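# Place the entire wire inside the bin

## Task

Get the wire fully into the bin so no part of it sits higher than the bin's rim; do not let any of it dangle over the table edge, and nothing may end up on the floor.

## Robot and tools

Robot: two UR20 arms, left_arm and right_arm, each carrying a Robotiq 2F-85 two-finger gripper plus a wrist camera. In the scene frame the origin is at table-top height, halfway between the two nominal bases; +z points up, +x points out across the table, and left_arm is on the +y side. Calibrated bases: left_arm at (+0.085, +0.755, 0) m, right_arm at (-0.089, -0.689, 0) m, both almost unrotated. All hand poses, velocities and targets an arm reports or accepts are in that arm's own base frame, and pose offsets run along that base's axes. A rotation offset turns the gripper about its Hand target position. On the gripper, the fingers point along its +z and close along its y. end_effector_position marks the centre of the closed pads (pads 38 mm long; fingertips about 19 mm beyond that point when closed). A mount block sticks out up to 12 cm toward the gripper's +x.

execute_actions(actions, cameras): actions is a list of actions. Each action is a table of up to 15 rows, one row per 1/30 s step; if fewer rows are given, the last one is held until step 15. A row is one flat list of 20 numbers in [-1, 1], covering both arms even when only one moves: left dx, dy, dz, rx, ry, rz, gripper position, force_limit, speed, activate, then the same ten for the right. dx..rz are offsets, not poses, measured from that arm's Hand target as it stood when the action began. Every row counts from that same start, so sending the same offset again moves the arm further. Scale: 1.0 equals 0.6 m or 180 degrees. rx, ry, rz together form one rotation vector. Send six zeros to leave an arm's pose alone, and always resend its current gripper numbers. cameras: list of names, ["all"], or []; an empty actions list returns all images.

Gripper numbers: position +1 is fully open (85 mm), about -0.8 brings the pads together, -1 closes until blocked. force_limit and speed (both start at +1) set grip strength and closing rate (about 20, 85, 150 mm/s at -1, 0, +1). Keep activate at 0; send 1 only when fault reads 7 or 13, with nothing touching the outside of the fingers. A new force_limit or speed only takes effect once position changes by 0.01 or more.

move(target, speed, blend, stop_force, zero, blocking, cameras): drives each gripper in a straight line. target is either one 20-number row or a list of up to 15 rows, laid out as above; every row is an offset from the Hand targets at the start of the move, not from the previous row. speed: m/s, 0.002 to 4.2, default 0.25 (turning up to twice that in rad/s); one value or one per target. blend: metres of corner rounding per target, 0 meaning stop at each. stop_force: newtons, 6 to 120, shared by both arms; an arm's path ends when its wrist feels that much push against its travel, and it then backs off slightly. It is unreliable while the gripper rotates, and with it all rows need the same finger numbers. zero (only with stop_force): true re-zeroes before moving. blocking=false returns after 0.5 s while the motion continues (not allowed with stop_force). Paths ignore obstacles and the other arm. The result adds a "move:" line giving the outcome (done, off_target, moving, held, fault) and limits such as paced or held.

wait(seconds 0 to 3600), stop() to brake a running move, zoom_image(camera, region [x0, y0, x1, y1] in pixels, at most 504 by 504, on the newest image), zero_wrist_force(arm), read_manual(section "licences"), finished_scene(scene, an integer 1 or 2; call nothing after it).

Cameras: cam_high, cam_low, cam_left_wrist, cam_right_wrist, each 672x504.

Results: end_effector_position (m), end_effector_quat_wxyz, velocities (left out while joints are still), Hand target (the last commanded pose after clipping; later offsets start from it), Tool commands, joint positions and torques, Wrist force/torque along the gripper's own axes plus the peak since the last reading. Gripper: position_measured in counts (3 fully open, 78 about 60 mm, 130 about 40 mm, 180 about 20 mm, 230 pads touching). object_status: 0 moving, 1 blocked while opening, 2 blocked while closing (a real grip), 3 reached the commanded position. fault: 0 normal, 7 or 13 needs activate 1. A gripper often rests a little short of its Hand target; add the missing bit as an offset.

Cautions: each step the commanded orientation is clipped to within 32 degrees of the measured one. Motion lags commands by about 0.2 s. Arms are stiff: aiming even slightly through a firm surface can trip a stop. An outside force near 150 N or a joint torque at its load limit halts that arm for 10 s. Keep the arms apart, since clashes between them can end the scene. Avoid paths close to an arm's own base, which can whip the elbow round. Long stretched holds or pushing toward unreachable poses heat motors (MOTOR HOT, then an over-temperature stop). Lower parts gently instead of dropping them, do not release a moving part, keep the wire from hanging over the edge, and never let anything fall off the table. A loose object may occasionally get nudged by the scene.

Each tool is called after "Request:" as a command line: name --argument value for each argument, lists and objects as JSON in quotes; but a table of rows of numbers goes row by row, as --pt "numbers of a row", without its own name.

## Session

Request:
execute_actions --actions '[]'

Request:
zoom_image --camera "cam_high" --region '[150, 50, 550, 350]'

Scene clock: 0.00 s.
left_arm: end_effector_position=(+0.2751, -0.1421, +0.1733) position_measured=3 object_status=3 fault=0 end_effector_quat_wxyz=(-0.205, -0.457, +0.865, +0.028) | right_arm: end_effector_position=(+1.1195, +0.2593, +0.2548) position_measured=3 object_status=3 fault=0 end_effector_quat_wxyz=(-0.236, +0.707, +0.121, +0.655)
Joint positions: left_arm=[-0.739 -1.911 2.737 -2.194 -1.937 -1.674] | right_arm=[3.498 -2.405 -2.08 1.314 1.729 3.314]
Joint velocities: within noise
Joint torques (N m): no reading
Wrist force (N): no reading
Wrist torque (N m): no reading
Wrist force, peak (N): no reading
Hand target: left_arm +0.2751, -0.1421, +0.1733; -0.205, -0.457, +0.865, +0.028 | right_arm +1.1195, +0.2593, +0.2548; -0.236, +0.707, +0.121, +0.655
Tool commands: left_gripper/position=+1.0 left_gripper/force_limit=+1.0 left_gripper/speed=+1.0 left_gripper/activate=+0.0 right_gripper/position=+1.0 right_gripper/force_limit=+1.0 right_gripper/speed=+1.0 right_gripper/activate=+0.0

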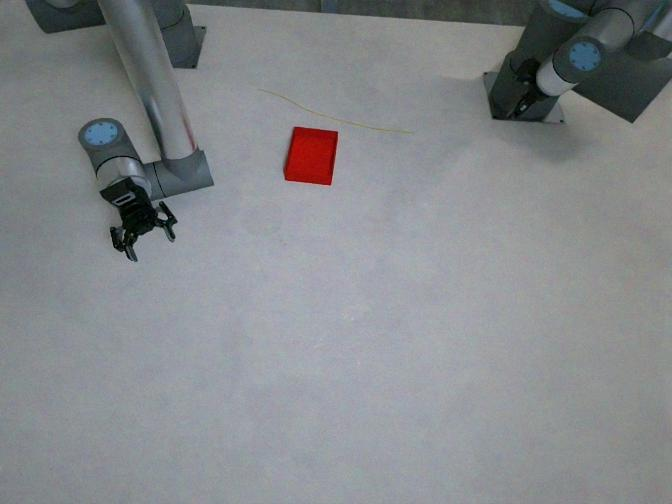

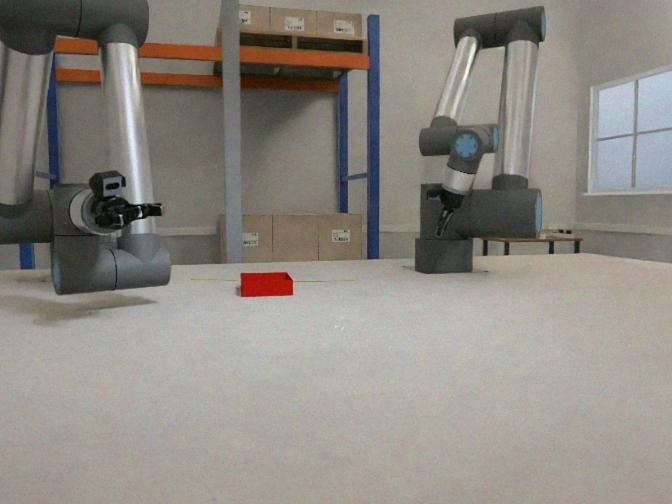

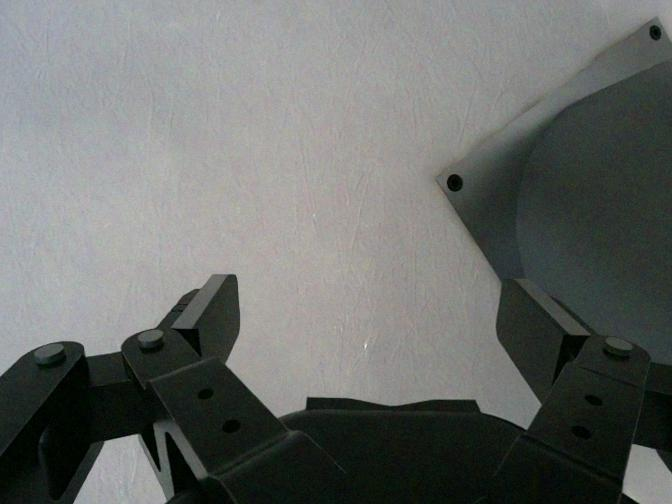

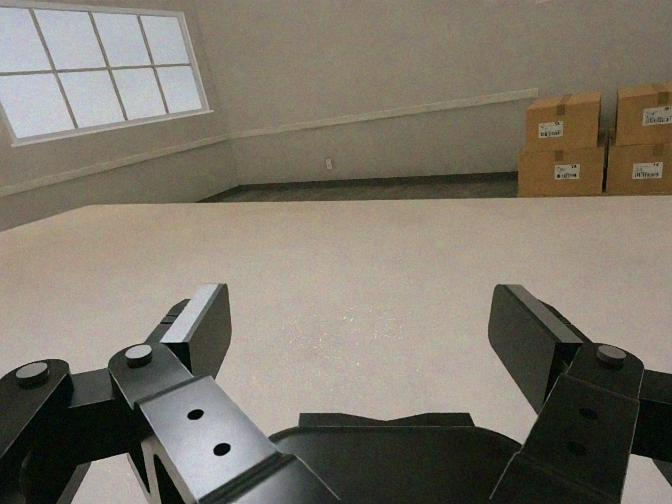

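Scaled by 1.260 from the camera's image (finer frame: 960x720).

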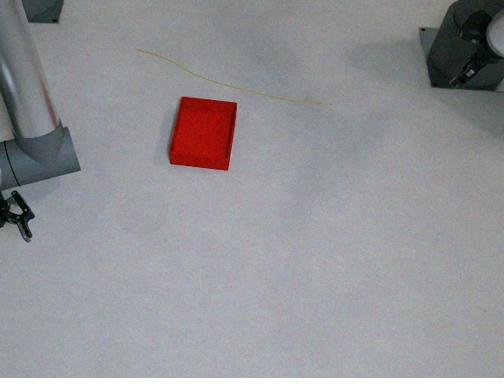

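Request:
move --target '[-0.02,-0.3217,0.2117,-0.14,-0.1066,-0.7944,1,0,-0.5,0,-0.8667,0.2,0.3667,0.2365,0.504,-0.4684,1,0,-0.5,0]' --speed 0.5 --cameras '["all"]'

Scene clock: 96.03 s.
left_arm: end_effector_position=(+0.2631, -0.3352, +0.3004) position_measured=3 object_status=3 fault=0 end_effector_quat_wxyz=(+0.001, +0.707, +0.707, +0.000) | right_arm: end_effector_position=(+0.5995, +0.3793, +0.4748) position_measured=3 object_status=3 fault=0 end_effector_quat_wxyz=(+0.001, +0.707, -0.707, +0.000)
Joint positions: left_arm=[-1.397 -2.084 2.585 -2.074 -1.571 0.173] | right_arm=[3.993 -1.391 -2.134 -1.189 1.57 5.563]
Joint torques (N m): left_arm=[22.56 41.39 -103.05 -12.42 -3.05 6.96] | right_arm=[-32.41 92.23 100.5 3.04 4.67 3.01]
Wrist force (N): left_arm=[-0.7 0.0 -0.6] | right_arm=[0.7 0.6 -0.9]
Wrist torque (N m): left_arm=[-0.09 0.27 0.22] | right_arm=[0.07 -0.04 -0.11]
Wrist force, peak (N): left_arm=[-1.8 -0.3 -1.2] | right_arm=[-1.2 2.2 1.7]
Hand target: left_arm +0.2631, -0.3352, +0.3004; +0.001, +0.707, +0.707, +0.000 | right_arm +0.5995, +0.3793, +0.4748; +0.001, +0.707, -0.707, +0.000
Off the commanded pose: left_arm 0.000 m, 0 deg | right_arm 0.000 m, 0 deg.
move: done

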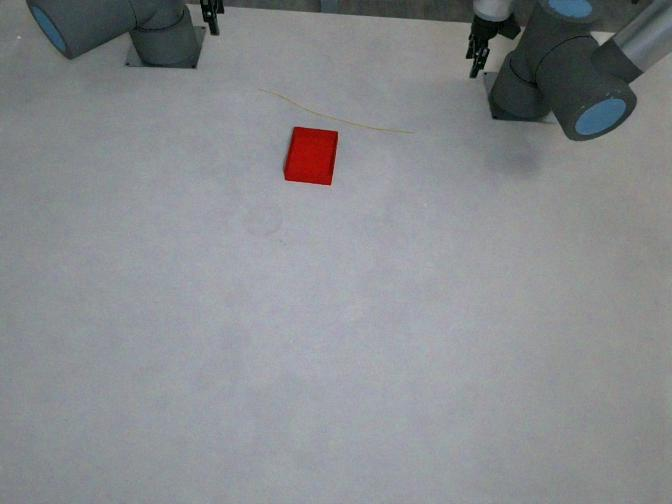

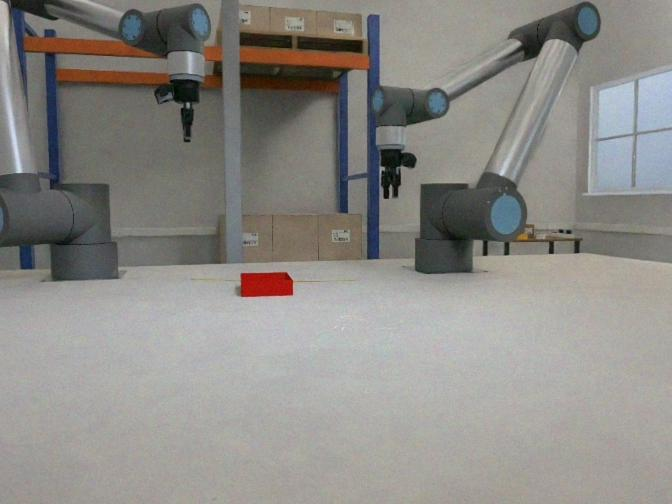

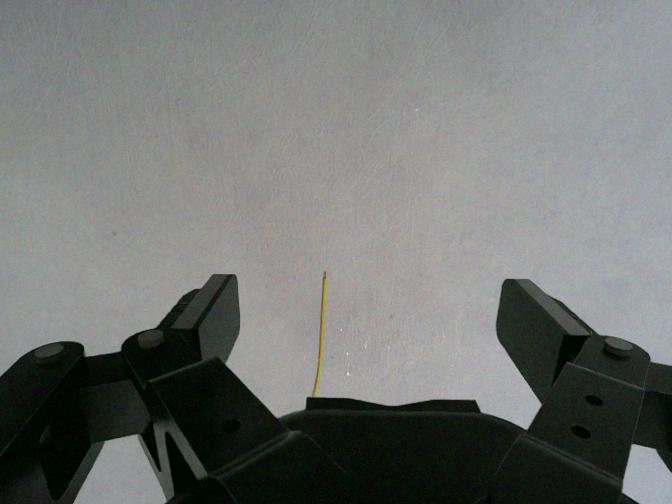

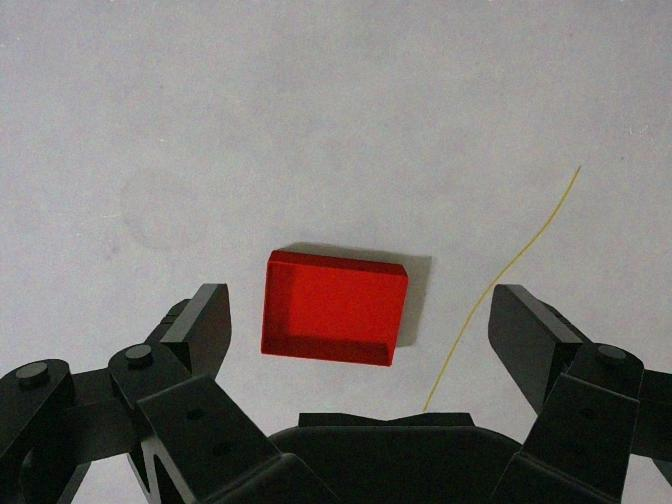

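Request:
zoom_image --camera "cam_right_wrist" --region '[240, 140, 620, 425]'

Scaled by 1.326 from the camera's image (finer frame: 960x720).

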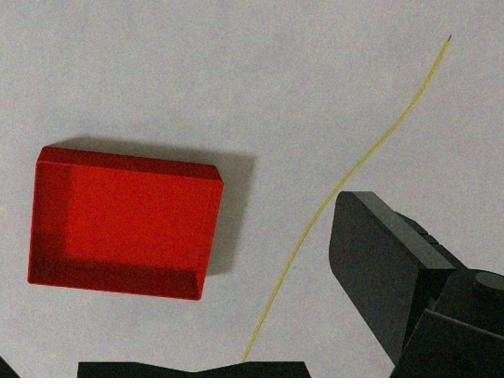

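Request:
move --target '[-0.0407,-0.2317,-0.2173,0,0,-0.0239,0,0,-0.5,0,-0.5608,0.0863,-0.508,0,0,-0.1006,0,0,-0.5,0]' --speed 0.5 --cameras '["cam_left_wrist","cam_right_wrist"]'

Scene clock: 133.63 s.
left_arm: end_effector_position=(+0.2387, -0.4742, +0.1700) position_measured=129 object_status=3 fault=0 end_effector_quat_wxyz=(+0.001, +0.733, +0.680, +0.000) | right_arm: end_effector_position=(+0.2651, +0.4306, +0.1700) position_measured=129 object_status=3 fault=0 end_effector_quat_wxyz=(-0.028, -0.632, +0.774, +0.030)
Joint positions: left_arm=[-1.493 -1.689 2.623 -2.506 -1.571 0.152] | right_arm=[4.51 -1.433 -2.638 -0.648 1.653 6.281]
Joint torques (N m): left_arm=[-18.43 -13.57 -78.09 -12.77 -3.34 6.86] | right_arm=[24.33 9.05 49.07 16.08 5.39 3.81]
Wrist force (N): left_arm=[-1.2 -0.2 -0.5] | right_arm=[1.2 0.2 -0.3]
Wrist torque (N m): left_arm=[-0.10 0.35 0.19] | right_arm=[0.00 -0.11 -0.09]
Wrist force, peak (N): left_arm=[-3.1 0.3 1.1] | right_arm=[1.3 -2.6 -4.3]
Hand target: left_arm +0.2387, -0.4742, +0.1700; +0.001, +0.733, +0.680, +0.000 | right_arm +0.2630, +0.4311, +0.1700; -0.001, -0.587, +0.809, +0.000
Off the commanded pose: left_arm 0.000 m, 0 deg | right_arm 0.002 m, 8 deg.
joint sent to its limit (right arm) — joint 6 (wrist 3), upper limit. The joint targets are off in orientation, not in position.
move: off_target (right_arm)

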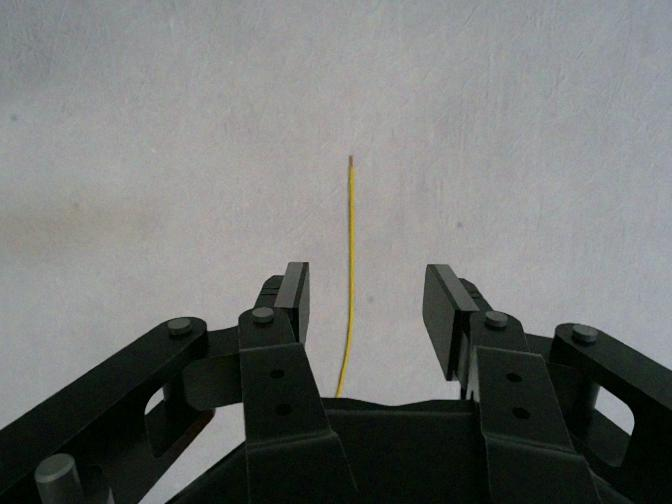

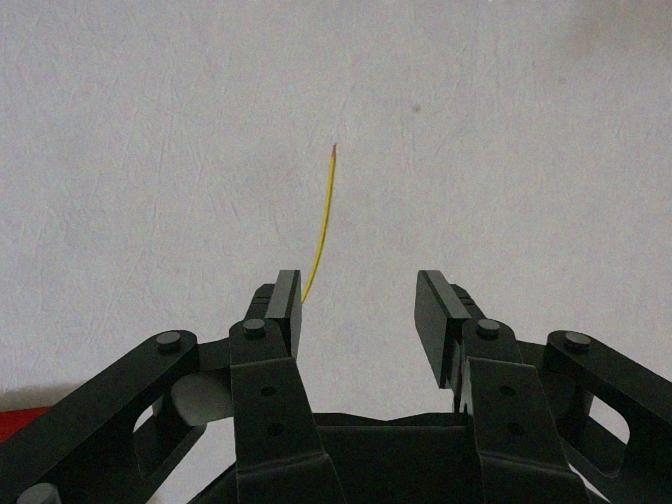

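Request:
move --pt "0.0033 0 -0.2518 0 0 0 0 0 -0.7 0 -0.001 -0.0118 -0.251 0 0 0.0617 0 0 -0.7 0" --pt "0.0033 0 -0.2518 0 0 0 -1 0 -0.7 0 -0.001 -0.0118 -0.251 0 0 0.0617 -1 0 -0.7 0" --pt "0.0033 -0.0597 0.3167 0 0 0 -1 0 -0.7 0 0.0283 0.0482 0.3167 0 0 0.0617 -1 0 -0.7 0" --speed '[0.2,0.2,0.3]' --cameras '["cam_high","cam_left_wrist","cam_right_wrist"]'

Scene clock: 180.37 s.
left_arm: end_effector_position=(+0.2407, -0.5100, +0.3599) position_measured=231 object_status=3 fault=0 end_effector_quat_wxyz=(+0.001, +0.733, +0.680, +0.000) | right_arm: end_effector_position=(+0.2800, +0.4599, +0.3599) position_measured=231 object_status=3 fault=0 end_effector_quat_wxyz=(-0.001, -0.663, +0.749, +0.000)
Joint positions: left_arm=[-1.494 -1.885 2.401 -2.088 -1.571 0.151] | right_arm=[4.548 -1.216 -2.423 -1.075 1.571 6.24]
Joint torques (N m): left_arm=[-20.02 -38.17 -98.58 -4.29 2.59 -4.4] | right_arm=[21.64 44.17 93.26 2.73 -4.14 4.32]
Wrist force (N): left_arm=[-1.6 -0.1 -1.0] | right_arm=[0.7 0.3 -1.1]
Wrist torque (N m): left_arm=[-0.08 0.44 0.60] | right_arm=[0.07 0.00 0.38]
Wrist force, peak (N): left_arm=[-1.2 0.3 -4.6] | right_arm=[0.4 -0.2 -5.2]
Hand target: left_arm +0.2407, -0.5100, +0.3600; +0.001, +0.733, +0.680, +0.000 | right_arm +0.2800, +0.4600, +0.3600; -0.001, -0.663, +0.749, +0.000
Off the commanded pose: left_arm 0.000 m, 0 deg | right_arm 0.000 m, 0 deg.
move: done

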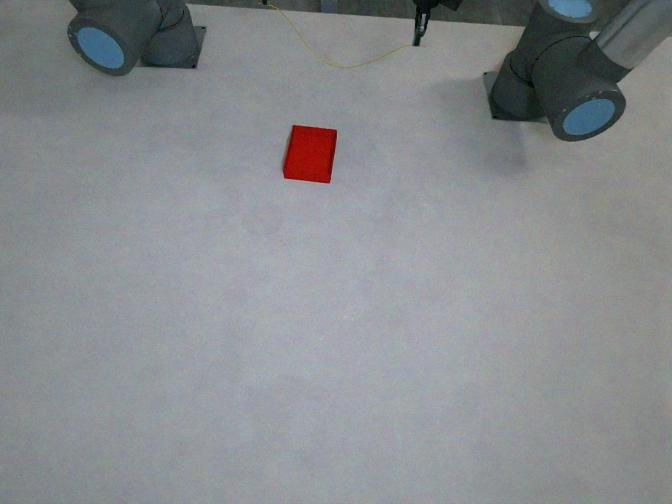

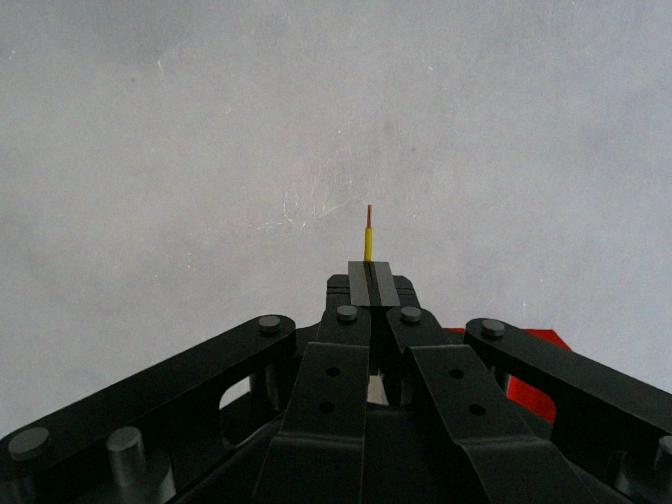

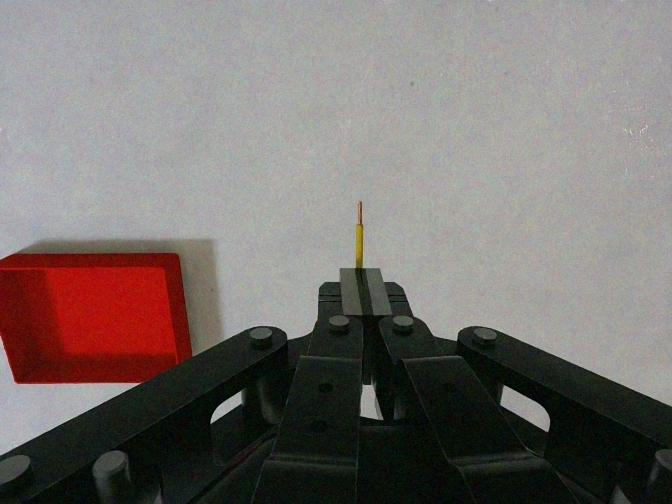

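Request:
move --target '[0.1813,-0.4202,0,-0.0609,0.0698,0.5002,-1,0,-0.7,0,0.6472,0.1628,0,0.0573,-0.0727,0.4997,-1,0,-0.7,0]' --speed 0.35 --cameras '["all"]'

Scene clock: 188.30 s.
left_arm: end_effector_position=(+0.3495, -0.7621, +0.3600) position_measured=231 object_status=3 fault=0 end_effector_quat_wxyz=(-0.003, +0.032, +0.991, -0.130) | right_arm: end_effector_position=(+0.6683, +0.5577, +0.3600) position_measured=231 object_status=3 fault=0 end_effector_quat_wxyz=(-0.130, +0.990, -0.056, +0.008)
Joint positions: left_arm=[-1.354 -1.559 2.229 -2.493 -1.641 -1.299] | right_arm=[4.014 -1.632 -2.169 -0.692 1.713 4.143]
Joint torques (N m): left_arm=[-22.58 -64.73 -94.67 -13.72 2.22 -4.71] | right_arm=[-31.99 73.01 88.63 4.38 5.56 -4.85]
Wrist force (N): left_arm=[-2.1 -0.4 -0.2] | right_arm=[1.0 0.7 -0.7]
Wrist torque (N m): left_arm=[-0.22 0.44 0.51] | right_arm=[0.09 -0.10 0.42]
Wrist force, peak (N): left_arm=[-2.7 -1.4 -0.4] | right_arm=[3.5 -0.1 -0.8]
Hand target: left_arm +0.3495, -0.7621, +0.3600; -0.003, +0.032, +0.991, -0.130 | right_arm +0.6683, +0.5577, +0.3600; -0.130, +0.990, -0.056, +0.008
Off the commanded pose: left_arm 0.000 m, 0 deg | right_arm 0.000 m, 0 deg.
move: done

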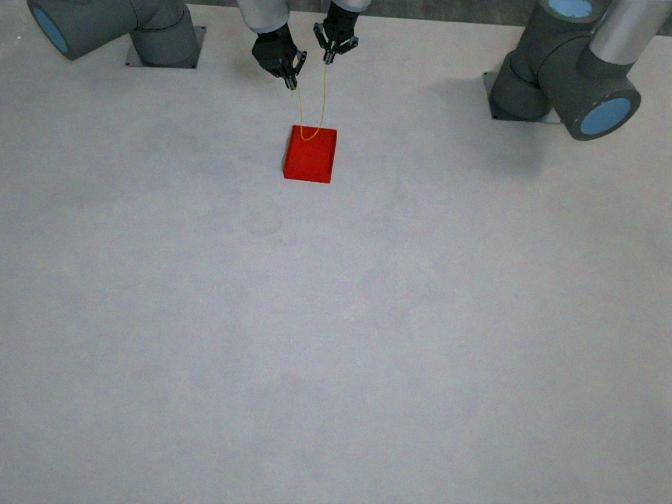

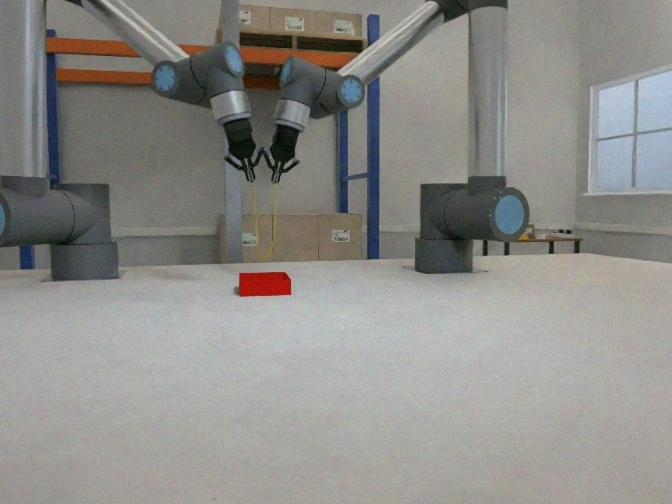

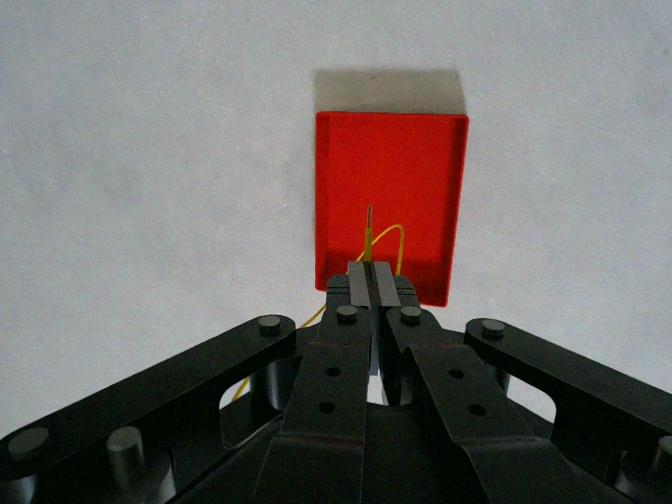

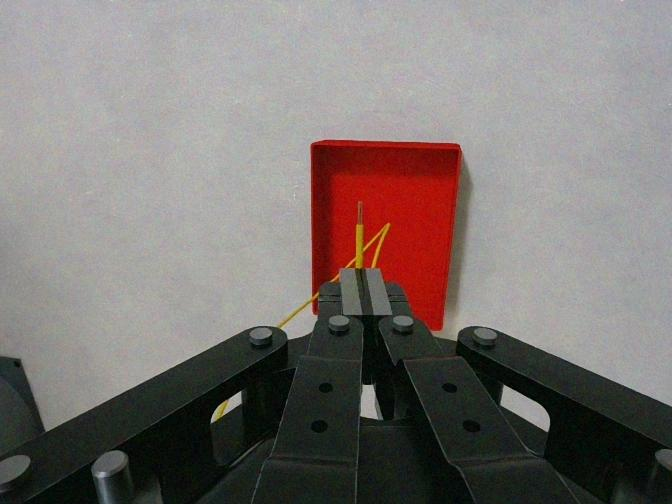

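Request:
zoom_image --camera "cam_low" --region '[200, 120, 340, 310]'

Request:
zoom_image --camera "cam_high" --region '[230, 20, 390, 200]'

Scaled by 2.653 from the camera's image (finer frame: 960x720).

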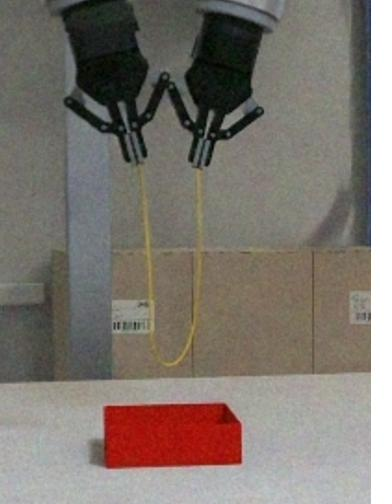

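Scaled by 2.800 from the camera's image (finer frame: 960x720).

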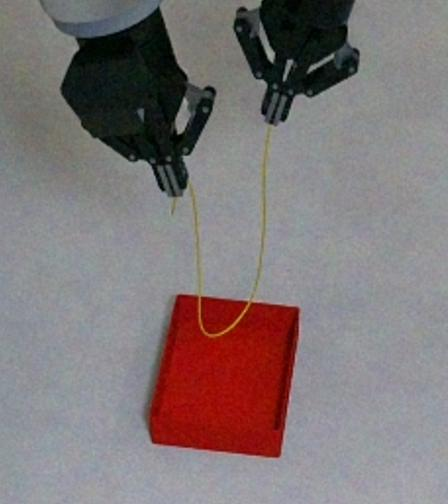

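Request:
move --pt "0.001 0.0167 -0.1833 0 0 0 -1 0 -0.7 0 0.0085 0.0745 -0.1833 0 0 0 -1 0 -0.7 0" --pt "0.001 0.0167 -0.4167 0 0 0 -1 0 -0.7 0 0.0085 0.0745 -0.4167 0 0 0 -1 0 -0.7 0" --speed '[0.25,0.15]' --blend '[0.02,0]' --cameras '["all"]'

Request:
zoom_image --camera "cam_low" --region '[200, 180, 340, 310]'

Request:
zoom_image --camera "cam_high" --region '[250, 80, 370, 210]'

Scene clock: 209.80 s.
left_arm: end_effector_position=(+0.3501, -0.7521, +0.1101) position_measured=231 object_status=3 fault=0 end_effector_quat_wxyz=(-0.003, +0.032, +0.991, -0.130) | right_arm: end_effector_position=(+0.6734, +0.6024, +0.1101) position_measured=231 object_status=3 fault=0 end_effector_quat_wxyz=(-0.130, +0.990, -0.056, +0.008)
Joint positions: left_arm=[-1.35 -1.258 2.394 -2.958 -1.642 -1.296] | right_arm=[4.045 -1.941 -2.272 -0.275 1.706 4.172]
Joint torques (N m): left_arm=[24.89 -102.77 -27.01 -12.82 -3.94 7.23] | right_arm=[4.11 119.48 39.4 17.53 -2.03 3.64]
Wrist force (N): left_arm=[-1.5 -0.5 -0.5] | right_arm=[1.0 0.5 -0.5]
Wrist torque (N m): left_arm=[-0.18 0.37 0.14] | right_arm=[0.05 -0.08 -0.14]
Wrist force, peak (N): left_arm=[-2.0 -1.9 -3.3] | right_arm=[1.2 0.6 -4.0]
Hand target: left_arm +0.3501, -0.7521, +0.1100; -0.003, +0.032, +0.991, -0.130 | right_arm +0.6734, +0.6024, +0.1100; -0.130, +0.990, -0.056, +0.008
Off the commanded pose: left_arm 0.000 m, 0 deg | right_arm 0.000 m, 0 deg.
move: done

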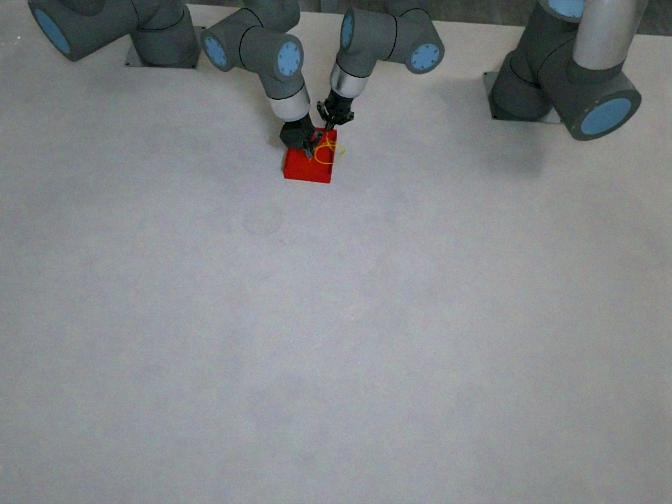

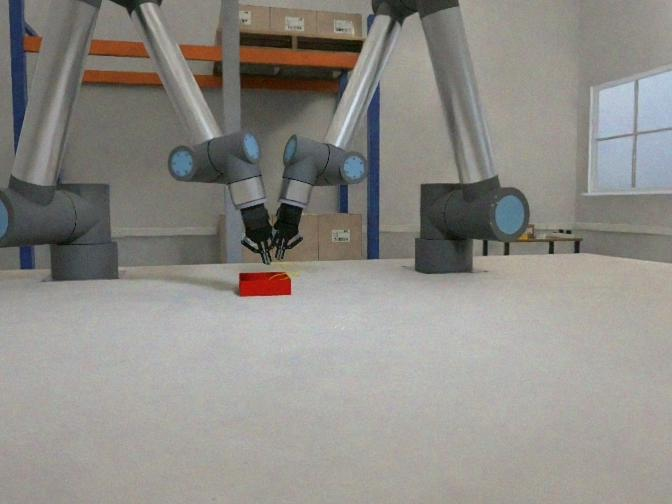

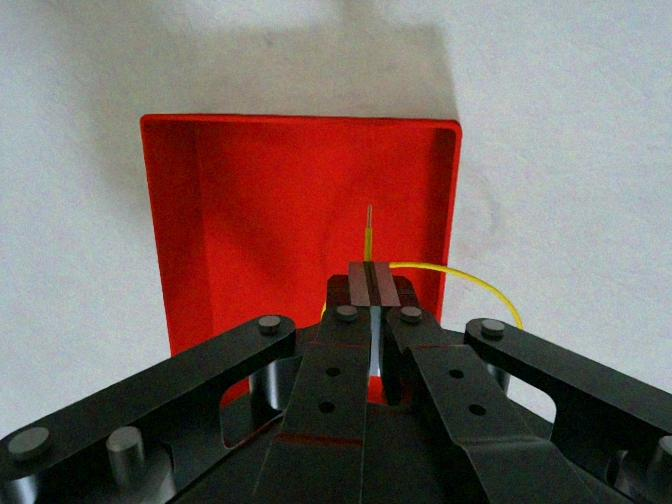

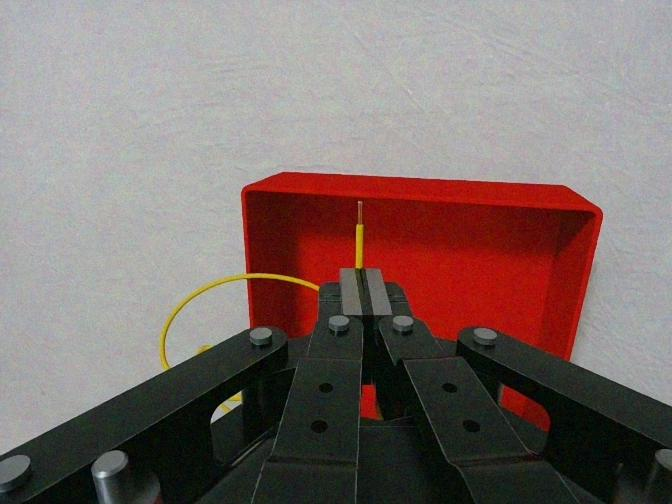

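Scaled by 3.600 from the camera's image (finer frame: 960x720).

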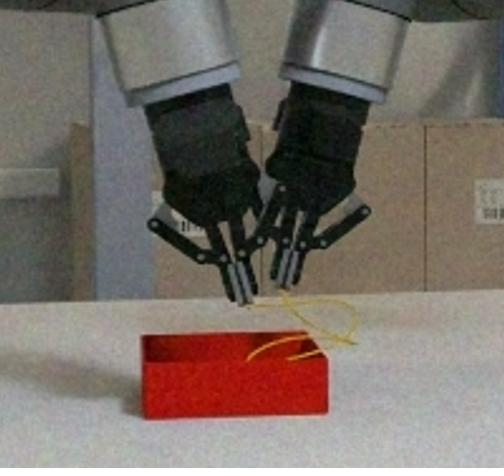

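Scaled by 3.877 from the camera's image (finer frame: 960x720).

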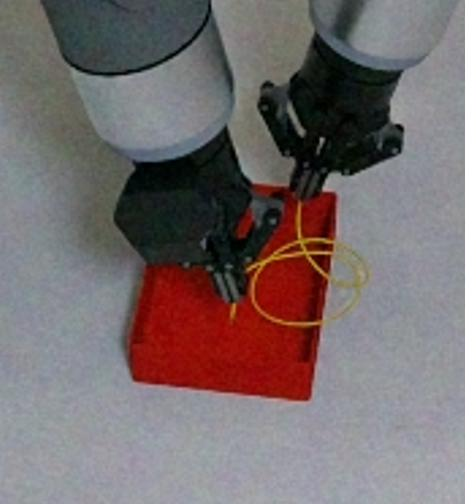

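Request:
move --pt "-0.0058 -0.0915 0.02 0 0 0 -1 0 -0.7 0 -0.0075 -0.0662 0.02 0 0 0 -1 0 -0.7 0" --pt "-0.0058 -0.0915 -0.1 0 0 0 -1 0 -0.7 0 -0.0075 -0.0662 -0.1 0 0 0 -1 0 -0.7 0" --speed '[0.15,0.12]' --blend '[0.01,0]' --cameras '["all"]'

Request:
zoom_image --camera "cam_low" --region '[210, 220, 320, 310]'

Request:
zoom_image --camera "cam_high" --region '[250, 80, 370, 210]'

Scene clock: 221.57 s.
left_arm: end_effector_position=(+0.3466, -0.8070, +0.0501) position_measured=231 object_status=3 fault=0 end_effector_quat_wxyz=(-0.003, +0.032, +0.991, -0.130) | right_arm: end_effector_position=(+0.6689, +0.5626, +0.0501) position_measured=231 object_status=3 fault=0 end_effector_quat_wxyz=(-0.130, +0.990, -0.056, +0.008)
Joint positions: left_arm=[-1.37 -1.134 2.345 -3.034 -1.637 -1.315] | right_arm=[4.018 -2.006 -2.329 -0.157 1.712 4.146]
Joint torques (N m): left_arm=[-3.83 -124.97 -22.22 -14.1 1.63 -4.64] | right_arm=[-32.15 129.77 30.98 17.43 6.02 -2]
Wrist force (N): left_arm=[-1.3 -0.8 0.2] | right_arm=[0.9 -0.1 -1.1]
Wrist torque (N m): left_arm=[-0.27 0.33 0.52] | right_arm=[-0.04 -0.10 0.45]
Wrist force, peak (N): left_arm=[-1.9 -2.8 -1.7] | right_arm=[0.4 1.1 -3.7]
Hand target: left_arm +0.3466, -0.8070, +0.0500; -0.003, +0.032, +0.991, -0.130 | right_arm +0.6689, +0.5626, +0.0500; -0.130, +0.990, -0.056, +0.008
Off the commanded pose: left_arm 0.000 m, 0 deg | right_arm 0.000 m, 0 deg.
move: done

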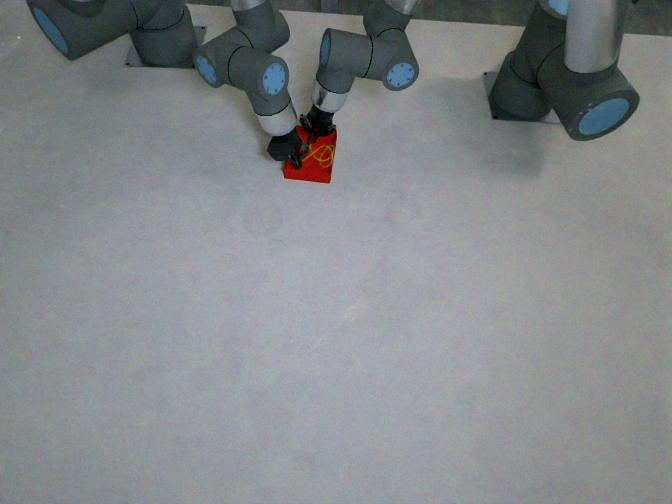

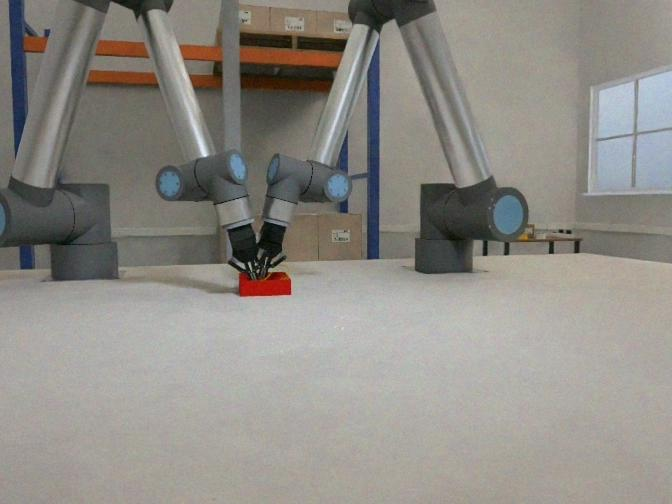

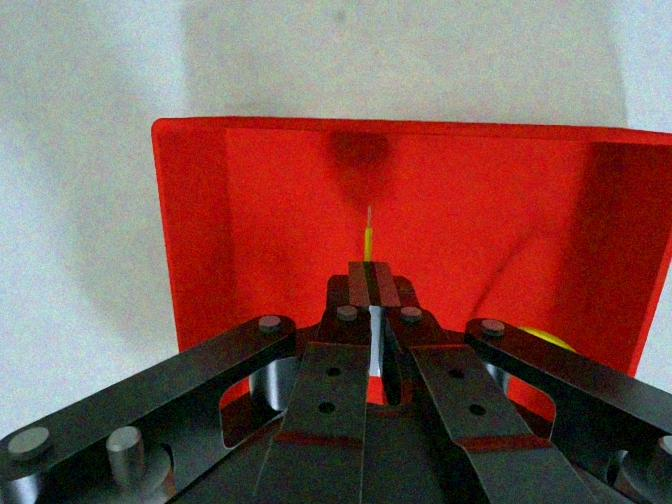

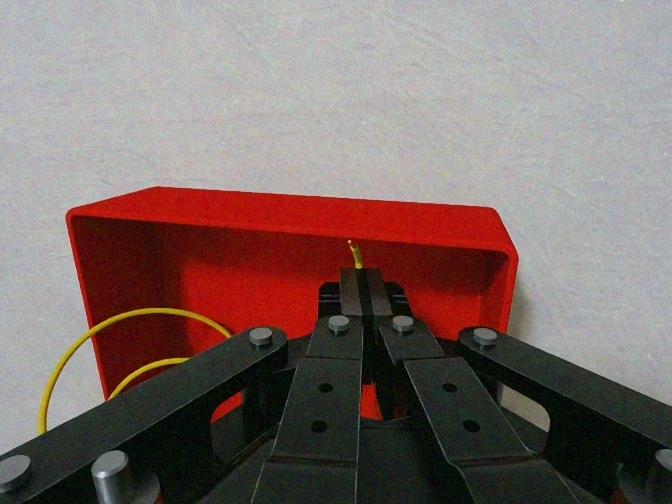

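Scaled by 4.582 from the camera's image (finer frame: 960x720).

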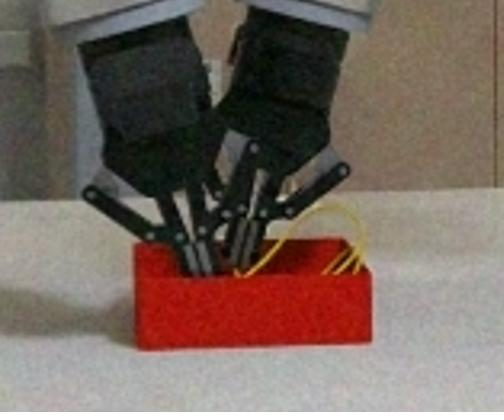

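Scaled by 3.877 from the camera's image (finer frame: 960x720).

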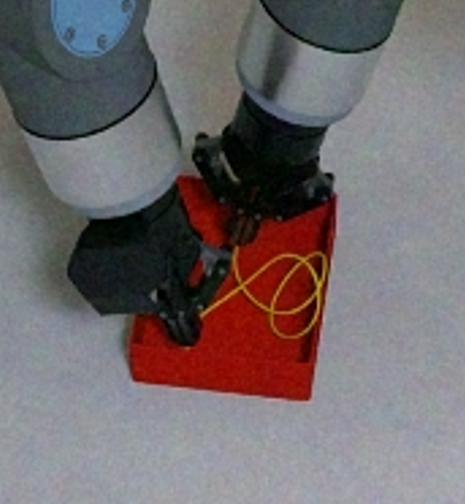

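Request:
move --target '[-0.0031,-0.0499,-0.0392,0,0,0,-1,0,-0.7,0,0,0,-0.0392,0,0,0,-1,0,-0.7,0]' --speed 0.08 --cameras '["all"]'

Request:
zoom_image --camera "cam_low" --region '[210, 220, 320, 310]'

Request:
zoom_image --camera "cam_high" --region '[250, 80, 370, 210]'

Scene clock: 231.83 s.
left_arm: end_effector_position=(+0.3447, -0.8368, +0.0265) position_measured=231 object_status=3 fault=0 end_effector_quat_wxyz=(-0.003, +0.032, +0.991, -0.130) | right_arm: end_effector_position=(+0.6689, +0.5626, +0.0265) position_measured=231 object_status=3 fault=0 end_effector_quat_wxyz=(-0.130, +0.990, -0.056, +0.008)
Joint positions: left_arm=[-1.38 -1.084 2.311 -3.052 -1.635 -1.324] | right_arm=[4.018 -2.041 -2.333 -0.117 1.712 4.146]
Joint torques (N m): left_arm=[-18.15 -136.76 -56.21 -13.58 2.2 -4.83] | right_arm=[-28.42 127.73 28.38 16.32 5.09 1.39]
Wrist force (N): left_arm=[-1.9 -0.8 -0.5] | right_arm=[0.5 0.5 -1.1]
Wrist torque (N m): left_arm=[-0.23 0.45 0.50] | right_arm=[0.05 -0.05 0.44]
Wrist force, peak (N): left_arm=[-1.9 1.2 -1.4] | right_arm=[0.5 0.2 -2.0]
Hand target: left_arm +0.3447, -0.8369, +0.0265; -0.003, +0.032, +0.991, -0.130 | right_arm +0.6689, +0.5626, +0.0265; -0.130, +0.990, -0.056, +0.008
Off the commanded pose: left_arm 0.000 m, 0 deg | right_arm 0.000 m, 0 deg.
move: done

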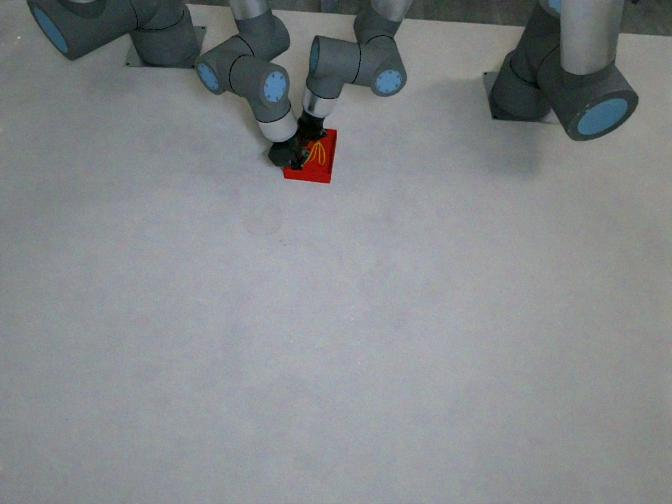

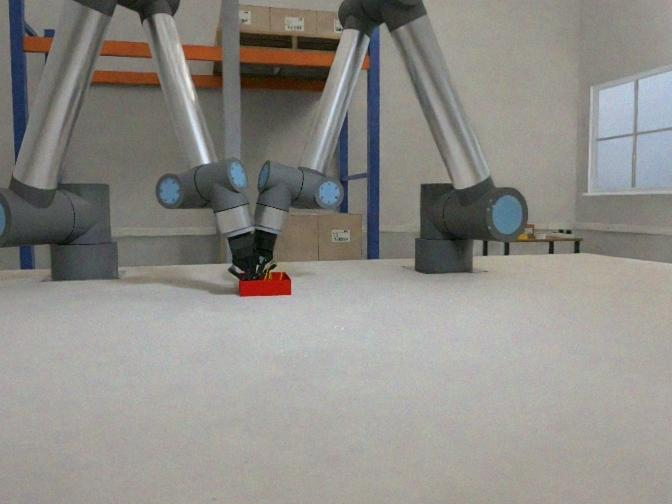

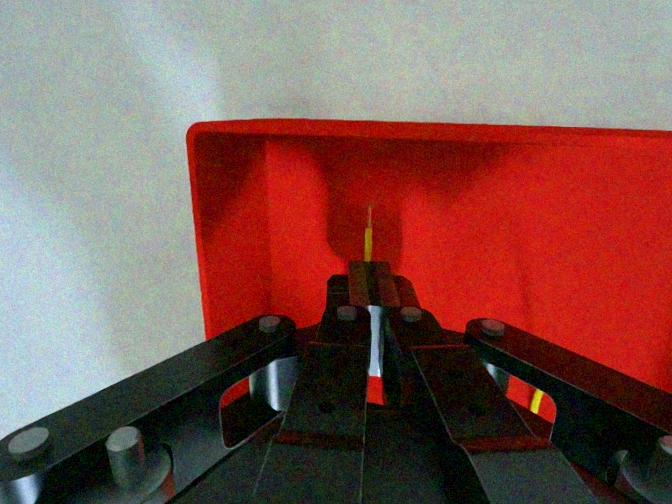

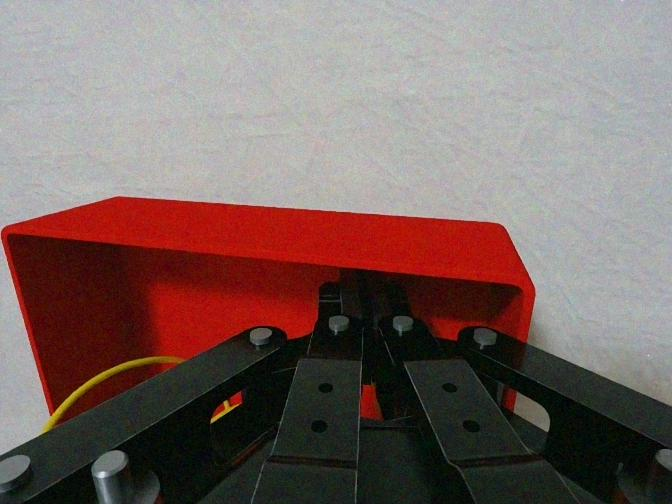

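Scaled by 4.582 from the camera's image (finer frame: 960x720).

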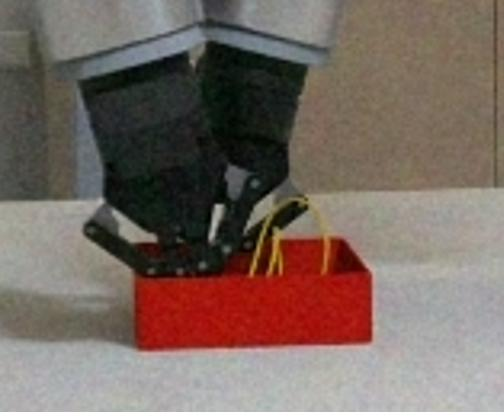

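Scaled by 3.877 from the camera's image (finer frame: 960x720).

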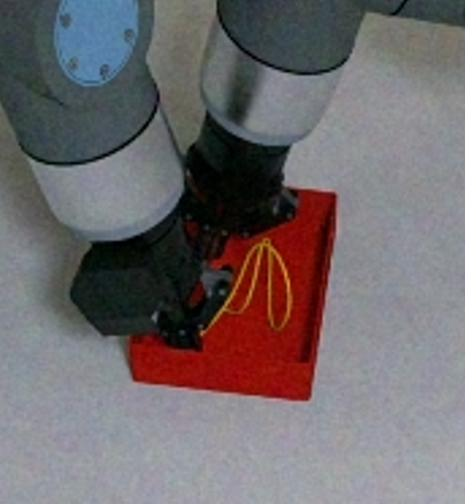

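Request:
zoom_image --camera "cam_right_wrist" --region '[0, 300, 400, 504]'

Request:
zoom_image --camera "cam_high" --region '[280, 110, 345, 190]'

Request:
zoom_image --camera "cam_low" --region '[230, 250, 300, 305]'

Scaled by 1.260 from the camera's image (finer frame: 960x720).

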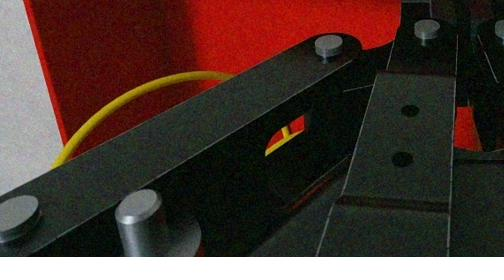

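Scaled by 6.300 from the camera's image (finer frame: 960x720).

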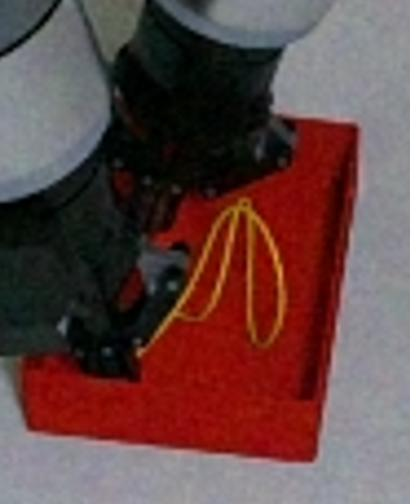

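Scaled by 7.200 from the camera's image (finer frame: 960x720).

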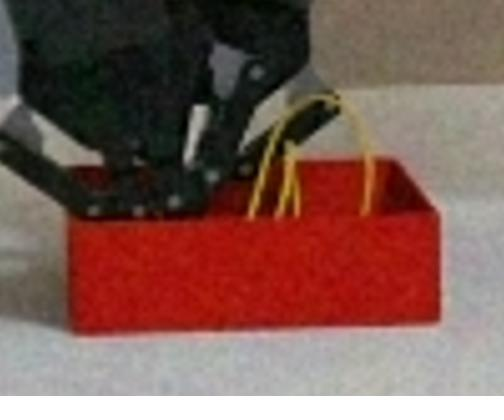

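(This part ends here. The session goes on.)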